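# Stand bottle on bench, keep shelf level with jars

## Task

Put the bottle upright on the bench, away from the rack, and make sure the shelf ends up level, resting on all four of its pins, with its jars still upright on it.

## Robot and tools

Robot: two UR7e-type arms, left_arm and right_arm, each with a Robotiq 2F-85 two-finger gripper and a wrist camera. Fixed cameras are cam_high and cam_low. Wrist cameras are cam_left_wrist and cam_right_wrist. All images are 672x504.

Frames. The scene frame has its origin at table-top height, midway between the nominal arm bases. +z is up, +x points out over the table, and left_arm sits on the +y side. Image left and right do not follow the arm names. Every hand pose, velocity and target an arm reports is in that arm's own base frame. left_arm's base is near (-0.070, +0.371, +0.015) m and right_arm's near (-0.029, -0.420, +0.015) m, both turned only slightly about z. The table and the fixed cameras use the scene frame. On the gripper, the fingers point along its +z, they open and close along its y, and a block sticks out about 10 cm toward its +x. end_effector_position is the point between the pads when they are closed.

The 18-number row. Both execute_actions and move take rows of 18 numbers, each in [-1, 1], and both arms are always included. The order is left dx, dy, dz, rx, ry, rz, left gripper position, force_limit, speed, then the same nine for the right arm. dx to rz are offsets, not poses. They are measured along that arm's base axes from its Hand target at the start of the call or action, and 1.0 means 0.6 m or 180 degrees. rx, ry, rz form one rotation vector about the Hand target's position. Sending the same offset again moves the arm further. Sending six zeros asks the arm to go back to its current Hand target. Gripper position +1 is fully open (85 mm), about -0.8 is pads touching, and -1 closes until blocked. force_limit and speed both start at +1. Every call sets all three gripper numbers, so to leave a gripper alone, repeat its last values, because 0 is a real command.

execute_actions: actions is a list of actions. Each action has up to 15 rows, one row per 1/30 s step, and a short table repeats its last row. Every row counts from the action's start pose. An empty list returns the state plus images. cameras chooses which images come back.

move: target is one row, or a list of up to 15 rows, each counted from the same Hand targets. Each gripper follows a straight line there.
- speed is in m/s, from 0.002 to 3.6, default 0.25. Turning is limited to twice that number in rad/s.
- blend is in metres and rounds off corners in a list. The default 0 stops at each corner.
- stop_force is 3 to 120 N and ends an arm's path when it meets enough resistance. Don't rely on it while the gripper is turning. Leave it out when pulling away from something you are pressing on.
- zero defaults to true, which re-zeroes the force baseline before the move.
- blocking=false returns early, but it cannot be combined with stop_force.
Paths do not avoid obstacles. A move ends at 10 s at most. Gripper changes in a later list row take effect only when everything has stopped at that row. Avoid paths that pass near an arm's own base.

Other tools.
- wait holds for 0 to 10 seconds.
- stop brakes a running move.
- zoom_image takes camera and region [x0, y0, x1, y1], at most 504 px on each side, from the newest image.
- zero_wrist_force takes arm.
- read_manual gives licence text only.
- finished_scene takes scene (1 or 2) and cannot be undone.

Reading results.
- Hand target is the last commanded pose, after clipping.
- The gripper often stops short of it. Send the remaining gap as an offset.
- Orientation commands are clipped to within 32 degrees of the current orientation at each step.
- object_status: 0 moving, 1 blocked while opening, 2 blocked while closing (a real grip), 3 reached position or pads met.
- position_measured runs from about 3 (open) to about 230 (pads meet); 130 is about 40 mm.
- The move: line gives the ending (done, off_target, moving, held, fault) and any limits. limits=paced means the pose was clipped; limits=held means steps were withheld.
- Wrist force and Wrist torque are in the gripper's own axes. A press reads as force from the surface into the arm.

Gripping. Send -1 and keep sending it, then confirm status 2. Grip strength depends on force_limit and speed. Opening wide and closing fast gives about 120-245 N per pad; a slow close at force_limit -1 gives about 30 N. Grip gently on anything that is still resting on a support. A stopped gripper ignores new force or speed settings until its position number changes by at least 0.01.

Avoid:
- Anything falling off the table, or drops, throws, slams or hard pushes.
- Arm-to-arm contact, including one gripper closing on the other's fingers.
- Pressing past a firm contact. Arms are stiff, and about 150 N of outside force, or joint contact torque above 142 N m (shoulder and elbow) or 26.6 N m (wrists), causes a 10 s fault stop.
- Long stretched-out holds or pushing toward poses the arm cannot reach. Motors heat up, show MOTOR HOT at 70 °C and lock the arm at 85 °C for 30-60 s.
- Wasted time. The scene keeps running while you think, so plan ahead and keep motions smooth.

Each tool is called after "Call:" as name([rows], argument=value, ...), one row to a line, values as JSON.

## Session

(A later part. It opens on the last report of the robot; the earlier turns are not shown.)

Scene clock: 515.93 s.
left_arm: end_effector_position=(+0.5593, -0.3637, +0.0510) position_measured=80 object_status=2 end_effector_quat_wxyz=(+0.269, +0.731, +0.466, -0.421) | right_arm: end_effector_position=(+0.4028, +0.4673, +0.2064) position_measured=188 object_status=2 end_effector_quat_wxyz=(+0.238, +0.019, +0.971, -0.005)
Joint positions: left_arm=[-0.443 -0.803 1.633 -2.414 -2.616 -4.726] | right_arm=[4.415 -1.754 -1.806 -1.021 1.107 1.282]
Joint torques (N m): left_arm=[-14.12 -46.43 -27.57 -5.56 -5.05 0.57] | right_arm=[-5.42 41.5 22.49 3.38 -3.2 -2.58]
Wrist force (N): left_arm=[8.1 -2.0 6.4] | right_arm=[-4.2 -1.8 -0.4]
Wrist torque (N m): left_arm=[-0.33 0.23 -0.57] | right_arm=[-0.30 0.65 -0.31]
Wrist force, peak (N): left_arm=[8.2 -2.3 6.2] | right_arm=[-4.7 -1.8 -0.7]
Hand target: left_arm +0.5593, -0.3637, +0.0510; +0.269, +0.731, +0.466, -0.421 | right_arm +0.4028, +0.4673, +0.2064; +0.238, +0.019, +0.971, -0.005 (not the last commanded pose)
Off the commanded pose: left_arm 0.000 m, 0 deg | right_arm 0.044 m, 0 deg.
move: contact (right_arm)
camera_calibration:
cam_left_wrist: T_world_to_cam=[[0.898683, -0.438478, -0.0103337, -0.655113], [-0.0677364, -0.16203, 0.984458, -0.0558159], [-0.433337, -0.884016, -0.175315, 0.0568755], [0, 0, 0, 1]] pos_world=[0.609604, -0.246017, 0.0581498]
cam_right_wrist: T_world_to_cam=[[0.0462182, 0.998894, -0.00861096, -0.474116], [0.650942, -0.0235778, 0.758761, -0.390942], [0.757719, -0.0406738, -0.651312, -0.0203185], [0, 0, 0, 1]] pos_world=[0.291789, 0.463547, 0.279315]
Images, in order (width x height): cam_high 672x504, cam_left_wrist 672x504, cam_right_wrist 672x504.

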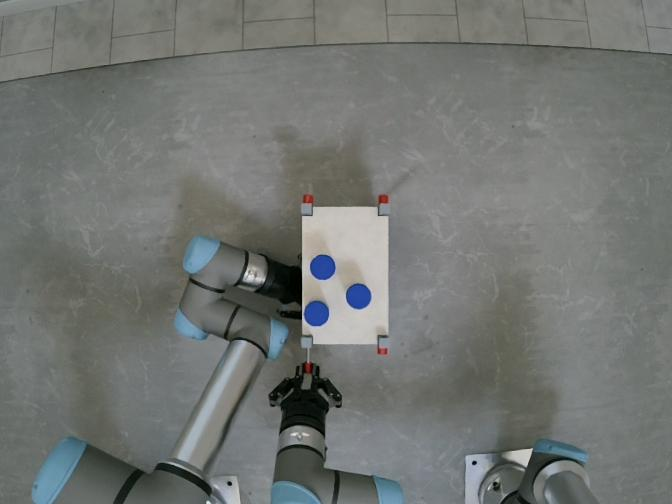

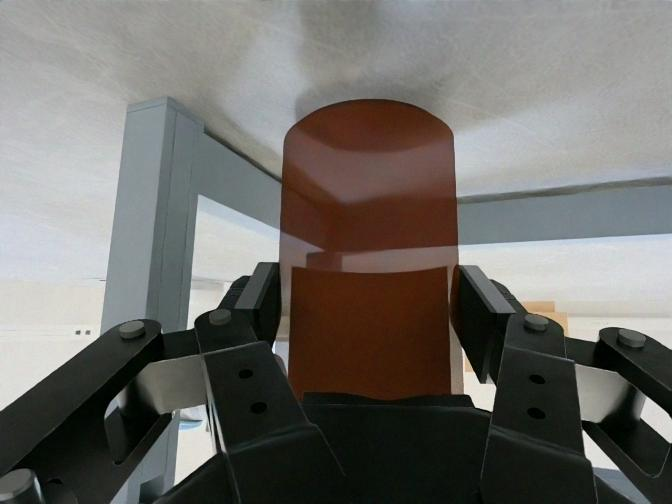

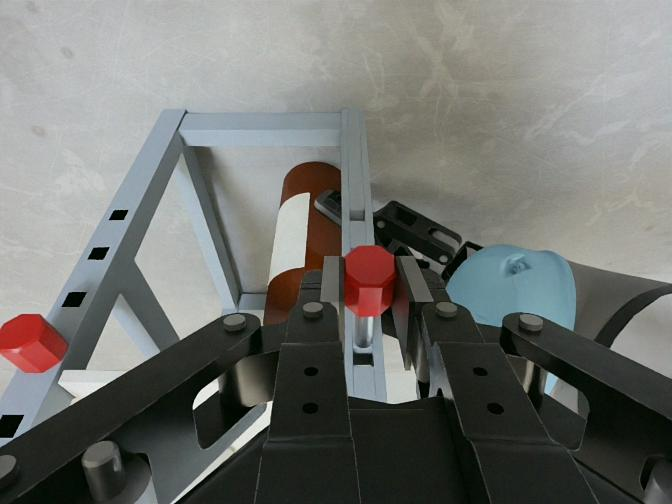

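Call:
move(target=[0,0,0,0,0,0,-1,0,-0.5,0.0735,-0.0024,0,0,0,0,-1,-0.2,-0.6], speed=0.015, stop_force=9, cameras=["cam_right_wrist"])

Call:
zoom_image(camera="cam_right_wrist", region=[300, 180, 440, 410])

Scene clock: 539.80 s.
left_arm: end_effector_position=(+0.5593, -0.3637, +0.0510) position_measured=80 object_status=2 end_effector_quat_wxyz=(+0.269, +0.731, +0.466, -0.421) | right_arm: end_effector_position=(+0.4037, +0.4673, +0.2066) position_measured=188 object_status=2 end_effector_quat_wxyz=(+0.238, +0.019, +0.971, -0.005)
Joint positions: left_arm=[-0.443 -0.803 1.633 -2.414 -2.616 -4.726] | right_arm=[4.414 -1.754 -1.805 -1.02 1.107 1.28]
Joint torques (N m): left_arm=[-13.71 -46.27 -25.52 -5.56 -4.78 -0.29] | right_arm=[10.82 40.33 16.43 1.7 -3.26 0.9]
Wrist force (N): left_arm=[7.6 -1.7 6.2] | right_arm=[-4.4 -1.8 -0.4]
Wrist torque (N m): left_arm=[-0.28 0.24 -0.61] | right_arm=[-0.29 0.67 -0.31]
Wrist force, peak (N): left_arm=[8.1 -1.8 6.3] | right_arm=[5.0 -1.2 -5.2]
Hand target: left_arm +0.5593, -0.3637, +0.0510; +0.269, +0.731, +0.466, -0.421 | right_arm +0.4037, +0.4673, +0.2066; +0.238, +0.019, +0.971, -0.005 (not the last commanded pose)
Off the commanded pose: left_arm 0.000 m, 0 deg | right_arm 0.043 m, 0 deg.
move: contact (right_arm)
camera_calibration:
cam_right_wrist: T_world_to_cam=[[0.0462779, 0.998893, -0.00838217, -0.474138], [0.650719, -0.0237786, 0.758946, -0.391499], [0.757907, -0.0405768, -0.6511, -0.0210989], [0, 0, 0, 1]] pos_world=[0.292689, 0.463448, 0.279415]
Images, in order (width x height): cam_right_wrist 672x504.

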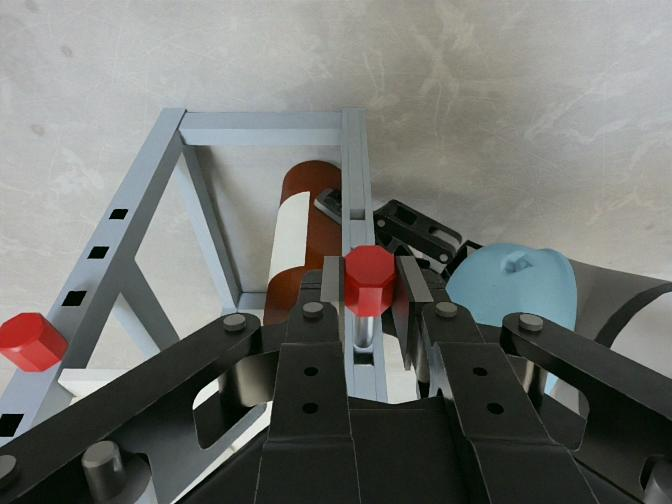

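Scaled by 2.191 from the camera's 672x504 image, which has a finer 960x720 frame.

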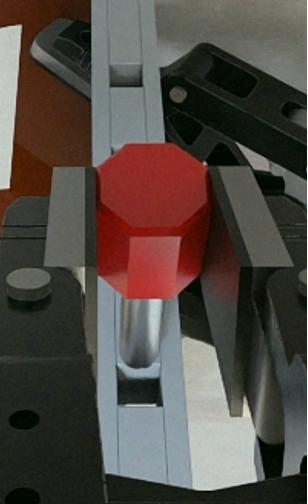

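Call:
move([
  [0,0,0,0,0,0,-1,0,-0.5,-0.0067,0.0002,0,0,0,0,-1,-0.2,-0.6],
  [0,0,0,0,0,0,-1,0,-0.5,-0.0067,0.0002,0.0058,0,0,0,-1,-0.2,-0.6],
], speed=0.05, cameras=["cam_right_wrist"])

Call:
zoom_image(camera="cam_right_wrist", region=[320, 290, 400, 400])

Scene clock: 548.60 s.
left_arm: end_effector_position=(+0.5593, -0.3637, +0.0510) position_measured=80 object_status=2 end_effector_quat_wxyz=(+0.269, +0.731, +0.466, -0.421) | right_arm: end_effector_position=(+0.3996, +0.4674, +0.2102) position_measured=188 object_status=2 end_effector_quat_wxyz=(+0.238, +0.019, +0.971, -0.005)
Joint positions: left_arm=[-0.443 -0.803 1.633 -2.414 -2.616 -4.726] | right_arm=[4.421 -1.746 -1.804 -1.032 1.106 1.288]
Joint torques (N m): left_arm=[-12.62 -47.97 -24.25 -5.48 -4.34 -1.35] | right_arm=[-6.77 20.47 16.41 4.99 -2.64 -2.56]
Wrist force (N): left_arm=[7.5 -1.7 6.1] | right_arm=[-4.4 -2.0 -0.2]
Wrist torque (N m): left_arm=[-0.29 0.24 -0.61] | right_arm=[-0.32 0.67 -0.29]
Wrist force, peak (N): left_arm=[8.2 -1.6 6.1] | right_arm=[-4.9 -2.0 -0.4]
Hand target: left_arm +0.5593, -0.3637, +0.0510; +0.269, +0.731, +0.466, -0.421 | right_arm +0.3996, +0.4674, +0.2101; +0.238, +0.019, +0.971, -0.005
Off the commanded pose: left_arm 0.000 m, 0 deg | right_arm 0.000 m, 0 deg.
move: done
camera_calibration:
cam_right_wrist: T_world_to_cam=[[0.0461876, 0.998901, -0.00802724, -0.4741], [0.650608, -0.0239834, 0.759035, -0.391524], [0.758008, -0.0402806, -0.651, -0.0159141], [0, 0, 0, 1]] pos_world=[0.288689, 0.463548, 0.283015]
Images, in order (width x height): cam_right_wrist 672x504.

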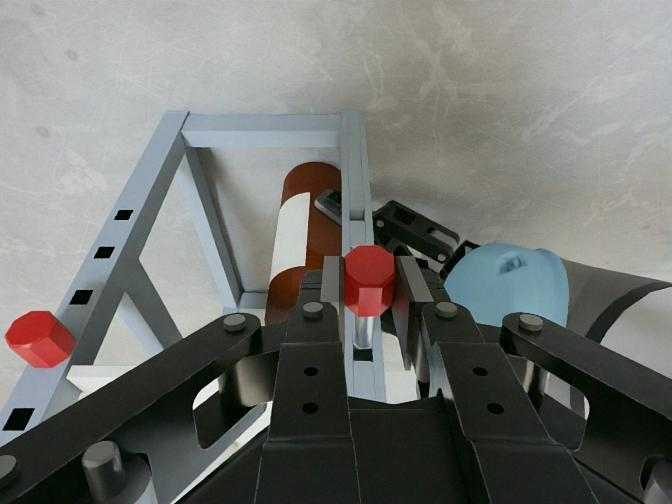

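Scaled by 4.582 from the camera's 672x504 image, which has a finer 960x720 frame.

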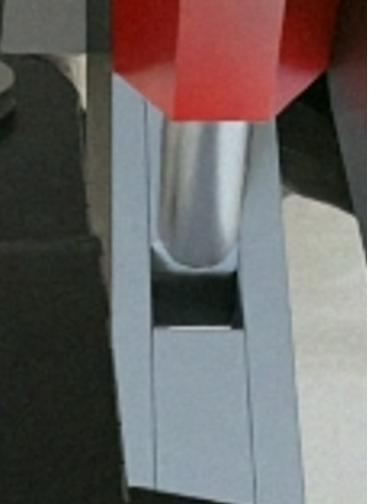

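Call:
move([
  [0,0,0,0,0,0,-1,0,-0.5,0,0.0002,0.0007,0,0,0,-1,-0.2,-0.6],
  [0,0,0,0,0,0,-1,0,-0.5,0.08,-0.0026,0.0007,0,0,0,-1,-0.2,-0.6],
], speed=[0.02,0.015], stop_force=8, cameras=["cam_right_wrist"])

Call:
zoom_image(camera="cam_right_wrist", region=[320, 290, 400, 400])

Scene clock: 579.63 s.
left_arm: end_effector_position=(+0.5593, -0.3637, +0.0510) position_measured=80 object_status=2 end_effector_quat_wxyz=(+0.269, +0.731, +0.466, -0.421) | right_arm: end_effector_position=(+0.4418, +0.4660, +0.2105) position_measured=188 object_status=2 end_effector_quat_wxyz=(+0.238, +0.019, +0.971, -0.005)
Joint positions: left_arm=[-0.443 -0.803 1.633 -2.414 -2.616 -4.726] | right_arm=[4.347 -1.799 -1.747 -1 1.117 1.206]
Joint torques (N m): left_arm=[-10.78 -47.97 -22.07 -5.2 -3.13 -1.46] | right_arm=[10.61 43.52 15.25 2.04 -2.35 2.33]
Wrist force (N): left_arm=[8.0 -1.5 6.0] | right_arm=[-6.5 -2.7 -1.4]
Wrist torque (N m): left_arm=[-0.29 0.22 -0.62] | right_arm=[-0.35 0.64 -0.31]
Wrist force, peak (N): left_arm=[8.3 -1.7 6.0] | right_arm=[4.7 -2.7 -7.0]
Hand target: left_arm +0.5593, -0.3637, +0.0510; +0.269, +0.731, +0.466, -0.421 | right_arm +0.4418, +0.4660, +0.2105; +0.238, +0.019, +0.971, -0.005 (not the last commanded pose)
Off the commanded pose: left_arm 0.000 m, 0 deg | right_arm 0.006 m, 0 deg.
move: contact (right_arm); path passed 1 of 2 targets
camera_calibration:
cam_right_wrist: T_world_to_cam=[[0.0462116, 0.998896, -0.0084568, -0.474532], [0.650724, -0.0236789, 0.758945, -0.419395], [0.757906, -0.0405751, -0.6511, -0.0475651], [0, 0, 0, 1]] pos_world=[0.330889, 0.462147, 0.283315]
Images, in order (width x height): cam_right_wrist 672x504.

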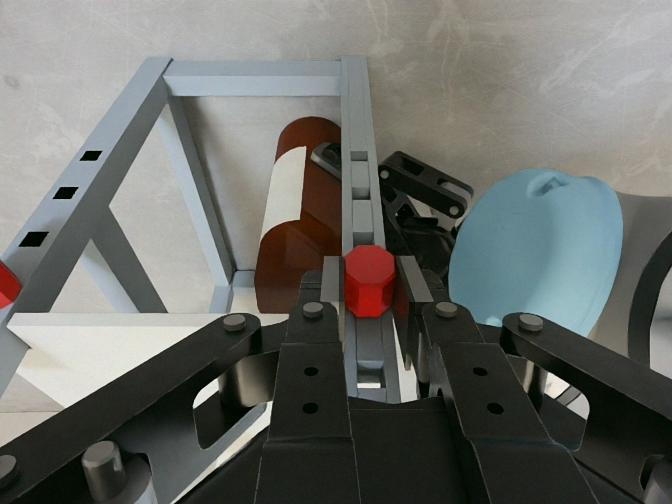

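Scaled by 4.582 from the camera's 672x504 image, which has a finer 960x720 frame.

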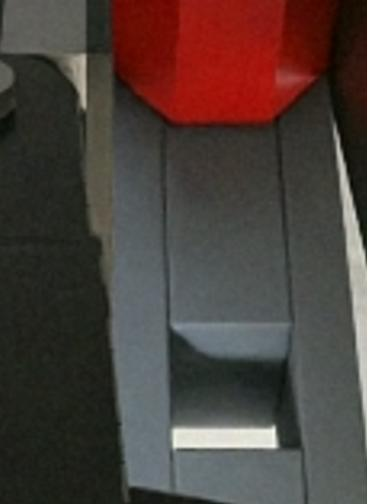

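Call:
move([
  [0,0,0,0,0,0,-1,0,-0.5,0,0,0,0,0,0,0.1,-0.2,-0.6],
  [0,0,0,0,0,0,-1,0,-0.5,-0.09,0.003,0,0,0,0,0.1,-0.2,-0.6],
  [0,0,0,0,0,0,-1,0,-0.5,-0.2,-0.1,0.1,0,0,0,0.1,-0.2,-0.6],
], speed=[0.1,0.06,0.2], blend=[0,0.01,0], cameras=["cam_high","cam_right_wrist"])

Call:
move(target=[0,0,-0.0102,0,0,0,-1,0,-0.5,0,0,0,0,0,0,0.1,-0.2,-0.6], speed=0.012, stop_force=14, cameras=["cam_low","cam_right_wrist"])

Call:
zoom_image(camera="cam_low", region=[280, 170, 400, 250])

Call:
zoom_image(camera="cam_right_wrist", region=[100, 50, 560, 420])

Scene clock: 593.73 s.
left_arm: end_effector_position=(+0.5593, -0.3637, +0.0510) position_measured=80 object_status=2 end_effector_quat_wxyz=(+0.269, +0.731, +0.466, -0.421) | right_arm: end_effector_position=(+0.3219, +0.4061, +0.2705) position_measured=117 object_status=3 end_effector_quat_wxyz=(+0.238, +0.019, +0.971, -0.005) end_effector_velocity=(+0.000, -0.001, +0.000) end_effector_angular_velocity=(-0.004, -0.001, +0.000)
Joint positions: left_arm=[-0.443 -0.803 1.633 -2.414 -2.616 -4.726] | right_arm=[4.548 -1.472 -1.911 -1.265 1.094 1.431]
Joint velocities: left_arm=[within noise] | right_arm=[0.001 0.002 -0.001 -0.005 -0.002 0]
Joint torques (N m): left_arm=[-9.09 -48.55 -18.95 -5.16 -2.61 -1.32] | right_arm=[4.12 30.75 25.43 1.51 0.11 -0.32]
Wrist force (N): left_arm=[7.4 -1.5 5.9] | right_arm=[-4.7 -1.6 -0.9]
Wrist torque (N m): left_arm=[-0.26 0.23 -0.63] | right_arm=[-0.26 0.66 -0.08]
Wrist force, peak (N): left_arm=[8.2 -1.7 6.1] | right_arm=[-7.0 -2.8 -2.1]
Hand target: left_arm +0.5593, -0.3637, +0.0510; +0.269, +0.731, +0.466, -0.421 | right_arm +0.3218, +0.4060, +0.2705; +0.238, +0.019, +0.971, -0.005
Off the commanded pose: left_arm 0.000 m, 0 deg | right_arm 0.000 m, 0 deg.
move: done
camera_calibration:
cam_right_wrist: T_world_to_cam=[[0.046146, 0.998898, -0.00852485, -0.408609], [0.650622, -0.0235789, 0.759036, -0.388312], [0.757998, -0.0405729, -0.650993, 0.0799621], [0, 0, 0, 1]] pos_world=[0.210889, 0.402247, 0.343314]
Images, in order (width x height): cam_high 672x504, cam_right_wrist 672x504.

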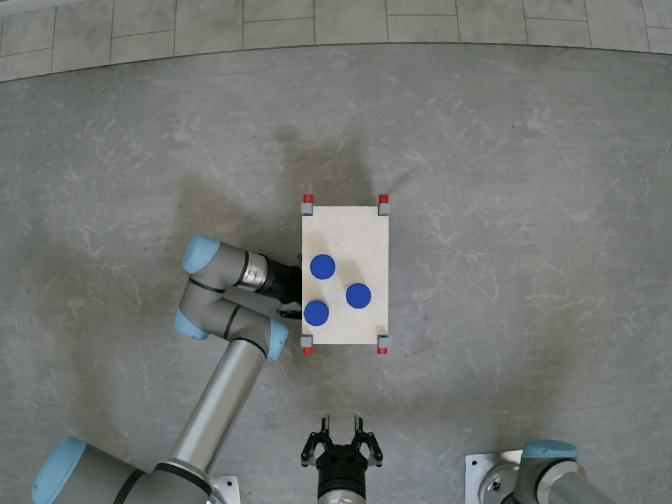

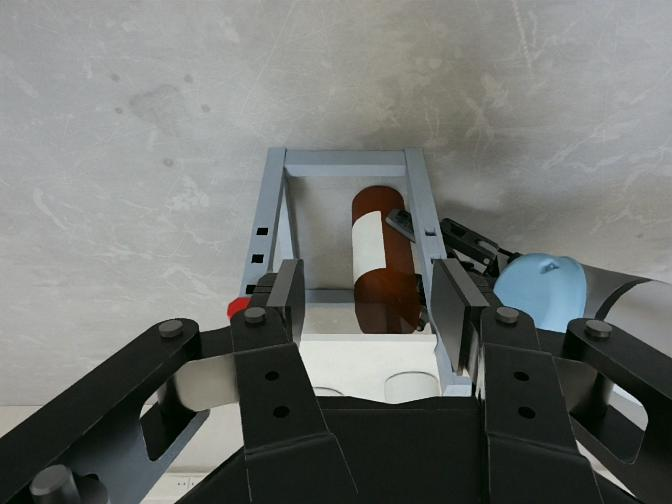

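Scene clock: 594.97 s.
left_arm: end_effector_position=(+0.5593, -0.3637, +0.0452) position_measured=80 object_status=2 end_effector_quat_wxyz=(+0.269, +0.731, +0.466, -0.421) | right_arm: end_effector_position=(+0.3218, +0.4060, +0.2705) position_measured=117 object_status=3 end_effector_quat_wxyz=(+0.238, +0.019, +0.971, -0.005)
Joint positions: left_arm=[-0.443 -0.793 1.634 -2.425 -2.616 -4.726] | right_arm=[4.548 -1.472 -1.911 -1.265 1.094 1.431]
Joint torques (N m): left_arm=[-8.58 -52.32 -10.22 -0.2 0.51 -0.03] | right_arm=[8.22 30.01 21.46 1.47 1.76 2.44]
Wrist force (N): left_arm=[-4.0 -0.5 1.8] | right_arm=[-4.4 -1.8 -0.7]
Wrist torque (N m): left_arm=[-0.39 0.41 -0.47] | right_arm=[-0.29 0.61 -0.11]
Wrist force, peak (N): left_arm=[-11.3 -5.0 -6.7] | right_arm=[-4.7 -1.6 -0.7]
Hand target: left_arm +0.5593, -0.3637, +0.0452; +0.269, +0.731, +0.466, -0.421 | right_arm +0.3218, +0.4060, +0.2705; +0.238, +0.019, +0.971, -0.005
Off the commanded pose: left_arm 0.000 m, 0 deg | right_arm 0.000 m, 0 deg.
move: contact (left_arm)
camera_calibration:
cam_right_wrist: T_world_to_cam=[[0.0462116, 0.998896, -0.0084568, -0.408546], [0.650724, -0.0236789, 0.758945, -0.388265], [0.757906, -0.0405751, -0.6511, 0.0800152], [0, 0, 0, 1]] pos_world=[0.210889, 0.402147, 0.343315]
Images, in order (width x height): cam_low 672x504, cam_right_wrist 672x504.

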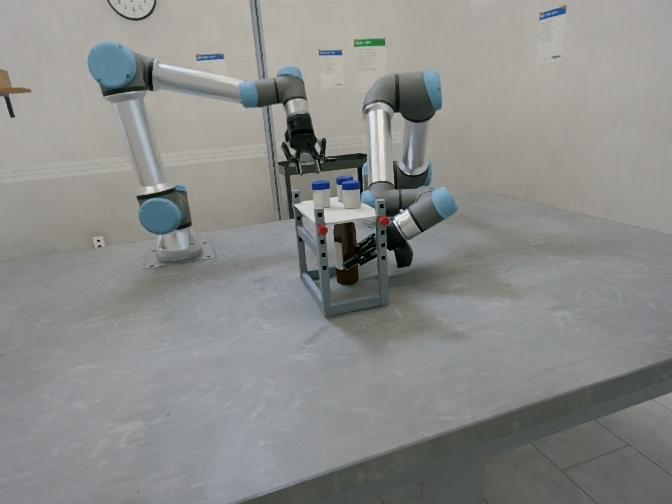

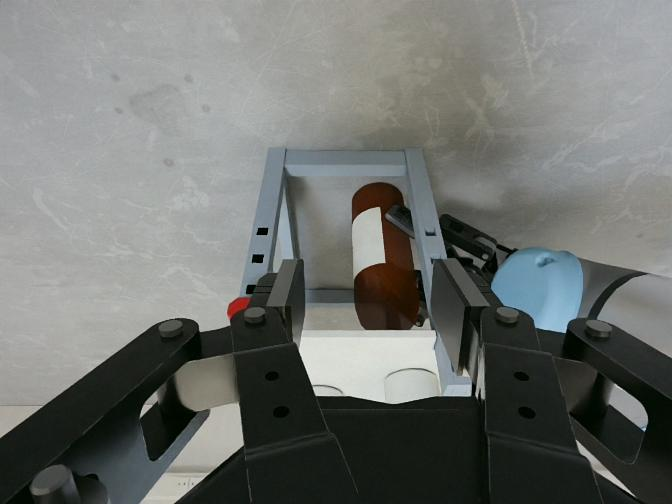

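Scaled by 4.200 from the camera's 672x504 image, which has a finer 960x720 frame.

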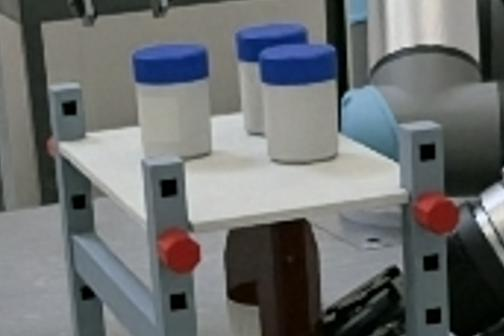

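Scaled by 1.096 from the camera's 672x504 image, which has a finer 960x720 frame.

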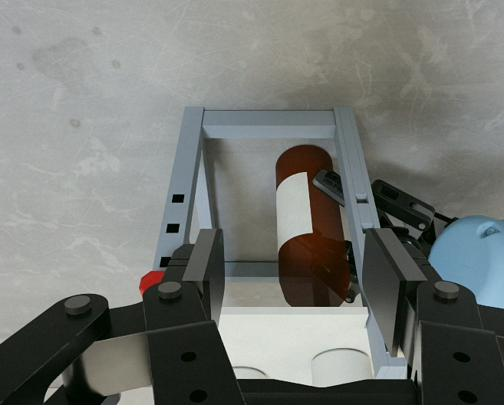

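Call:
move(target=[0.1126,0.2417,0,0,0,0,-1,0,-0.5,0,0,0,0,0,0,0.1,-0.2,-0.6], speed=0.08, stop_force=25, cameras=["cam_high","cam_left_wrist","cam_low"])

Scene clock: 603.00 s.
left_arm: end_effector_position=(+0.6269, -0.2187, +0.0452) position_measured=80 object_status=2 end_effector_quat_wxyz=(+0.269, +0.731, +0.466, -0.421) | right_arm: end_effector_position=(+0.3218, +0.4060, +0.2705) position_measured=117 object_status=3 end_effector_quat_wxyz=(+0.238, +0.019, +0.971, -0.005)
Joint positions: left_arm=[-0.21 -0.758 1.431 -1.876 -2.574 -4.282] | right_arm=[4.548 -1.472 -1.911 -1.265 1.094 1.431]
Joint torques (N m): left_arm=[-16.87 -51.65 -6.14 0.54 -1.34 1.23] | right_arm=[7.41 29.92 19.12 1.86 1.5 2.29]
Wrist force (N): left_arm=[-6.3 -1.0 -5.6] | right_arm=[-4.1 -1.7 -0.6]
Wrist torque (N m): left_arm=[-0.39 0.43 -0.40] | right_arm=[-0.27 0.57 -0.11]
Wrist force, peak (N): left_arm=[-9.2 -2.4 -6.9] | right_arm=[-4.7 -1.7 -0.7]
Hand target: left_arm +0.6269, -0.2187, +0.0452; +0.269, +0.731, +0.466, -0.421 | right_arm +0.3218, +0.4060, +0.2705; +0.238, +0.019, +0.971, -0.005
Off the commanded pose: left_arm 0.000 m, 0 deg | right_arm 0.000 m, 0 deg.
move: done
camera_calibration:
cam_left_wrist: T_world_to_cam=[[0.898679, -0.438486, -0.0102908, -0.652255], [-0.0677332, -0.161924, 0.984476, -0.0220322], [-0.433345, -0.884031, -0.175218, 0.21329], [0, 0, 0, 1]] pos_world=[0.677104, -0.101017, 0.0523502]
Images, in order (width x height): cam_high 672x504, cam_low 672x504, cam_left_wrist 672x504.

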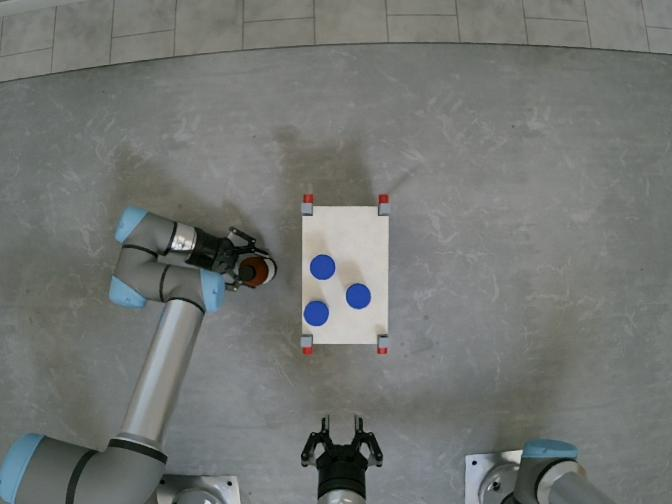

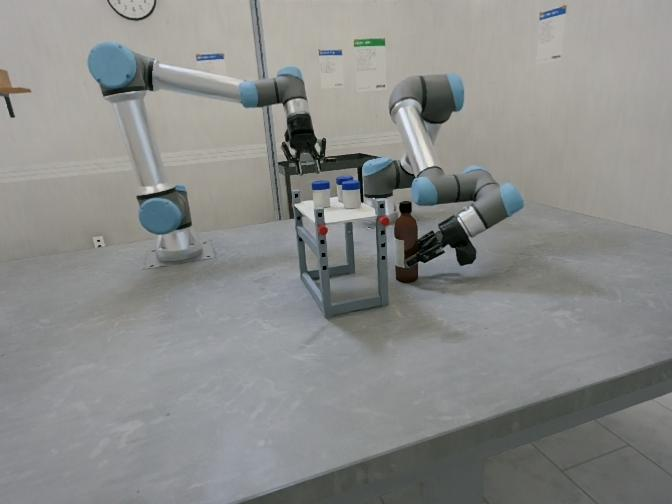

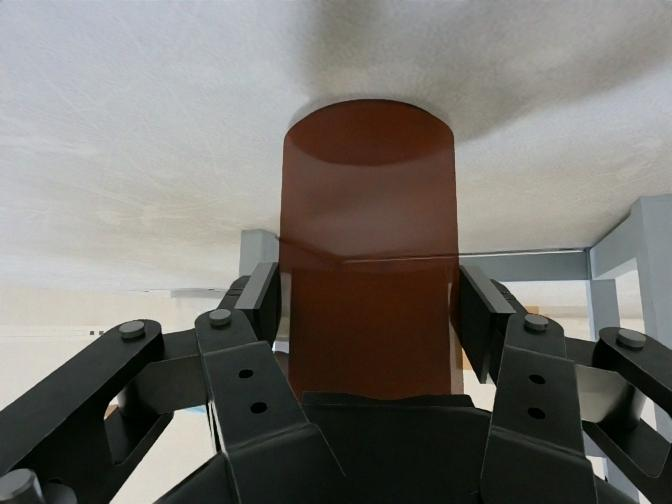

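Call:
move([
  [0,0,0.001,0,0,0,-1,0,-0.5,0,0,0,0,0,0,0.1,-0.2,-0.6],
  [0,0,0.001,0,0,0,0.8,-0.3,-0.6,0,0,0,0,0,0,0.1,-0.2,-0.6],
  [0.08,0.17,0.001,0,0,0,0.8,-0.3,-0.6,0,0,0,0,0,0,0.1,-0.2,-0.6],
], speed=[0.02,0.05,0.12], cameras=["all"])

Call:
zoom_image(camera="cam_left_wrist", region=[180, 80, 672, 420])

Call:
zoom_image(camera="cam_low", region=[270, 160, 450, 330])

Scene clock: 612.57 s.
left_arm: end_effector_position=(+0.6748, -0.1167, +0.0458) position_measured=28 object_status=3 end_effector_quat_wxyz=(+0.269, +0.731, +0.466, -0.421) | right_arm: end_effector_position=(+0.3218, +0.4060, +0.2705) position_measured=117 object_status=3 end_effector_quat_wxyz=(+0.238, +0.019, +0.971, -0.005)
Joint positions: left_arm=[-0.063 -0.657 1.176 -1.53 -2.508 -4.051] | right_arm=[4.548 -1.472 -1.911 -1.265 1.094 1.431]
Joint torques (N m): left_arm=[-7.51 -55.65 -25.97 -0.38 -2.07 0.54] | right_arm=[7.85 29.83 18.23 2.18 1.58 2.16]
Wrist force (N): left_arm=[-0.2 -2.0 2.0] | right_arm=[-4.3 -1.6 -1.2]
Wrist torque (N m): left_arm=[-0.29 0.32 -0.42] | right_arm=[-0.26 0.60 -0.11]
Wrist force, peak (N): left_arm=[-7.0 -0.9 -5.8] | right_arm=[-4.8 -1.8 -0.9]
Hand target: left_arm +0.6749, -0.1167, +0.0458; +0.269, +0.731, +0.466, -0.421 | right_arm +0.3218, +0.4060, +0.2705; +0.238, +0.019, +0.971, -0.005
Off the commanded pose: left_arm 0.000 m, 0 deg | right_arm 0.000 m, 0 deg.
move: done
camera_calibration:
cam_left_wrist: T_world_to_cam=[[0.898737, -0.438368, -0.0102667, -0.650661], [-0.0677297, -0.161915, 0.984478, -0.00274347], [-0.433226, -0.884091, -0.17521, 0.324351], [0, 0, 0, 1]] pos_world=[0.725104, 0.00108309, 0.0528503]
cam_right_wrist: T_world_to_cam=[[0.0462116, 0.998896, -0.0084568, -0.408546], [0.650724, -0.0236789, 0.758945, -0.388265], [0.757906, -0.0405751, -0.6511, 0.0800152], [0, 0, 0, 1]] pos_world=[0.210889, 0.402147, 0.343315]

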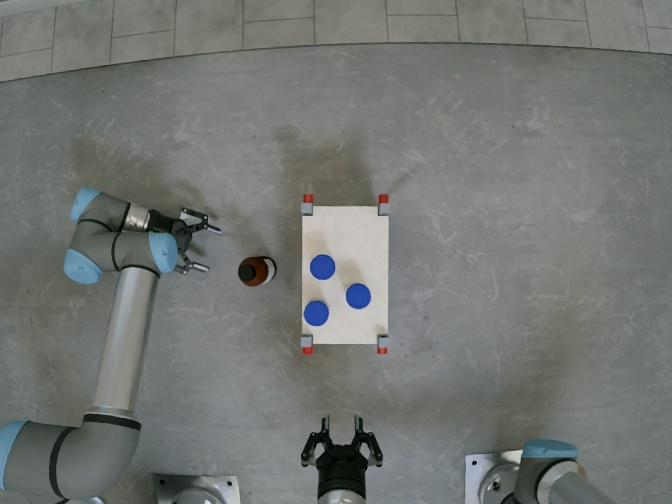

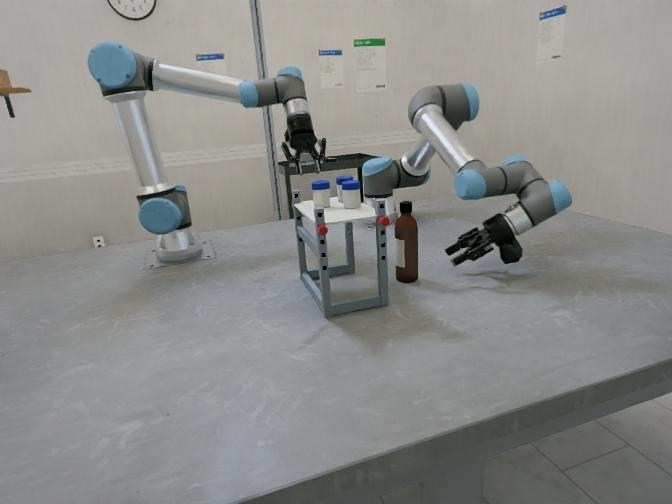

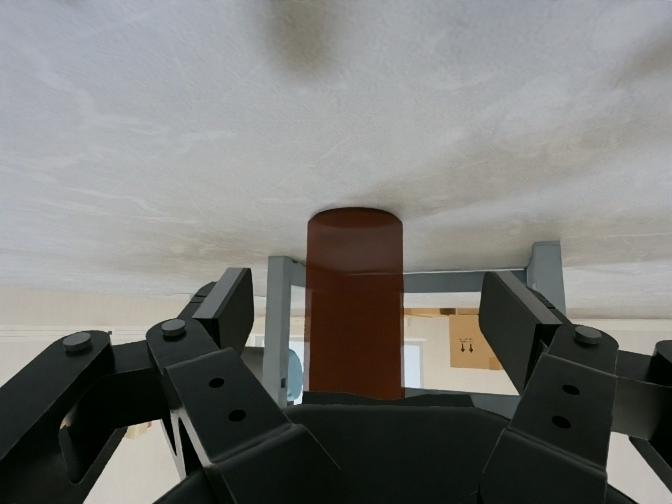

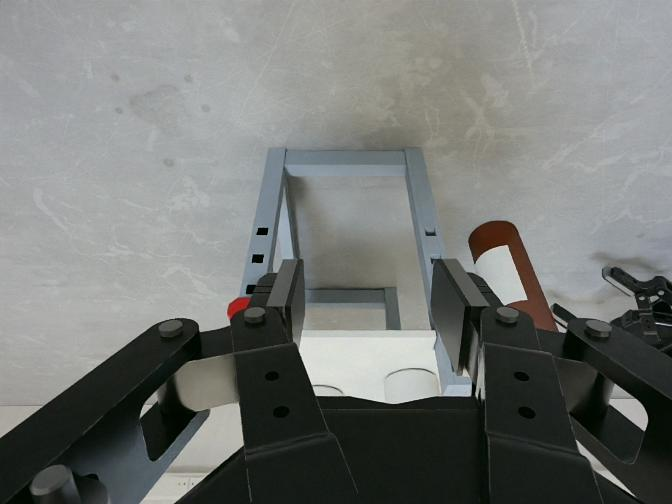

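Scaled by 1.024 from the camera's 672x504 image, which has a finer 960x720 frame.

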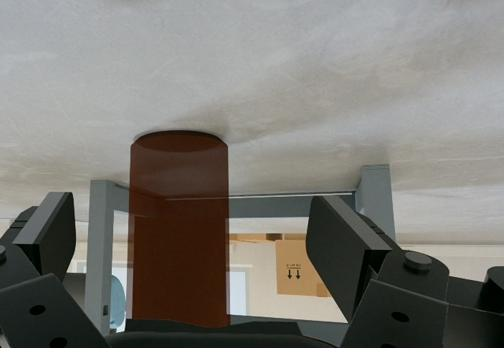

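Scaled by 2.800 from the camera's 672x504 image, which has a finer 960x720 frame.

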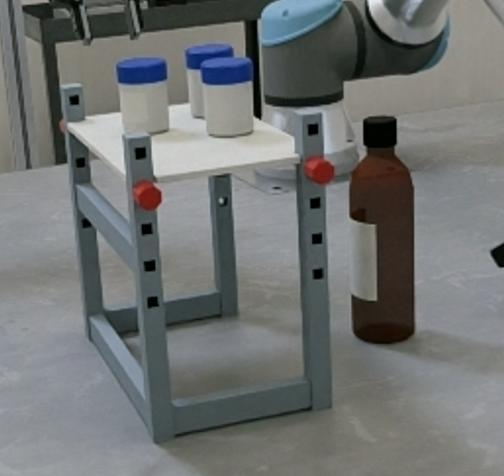

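Call:
finished_scene(scene=2)

The scene is finished: the task was done.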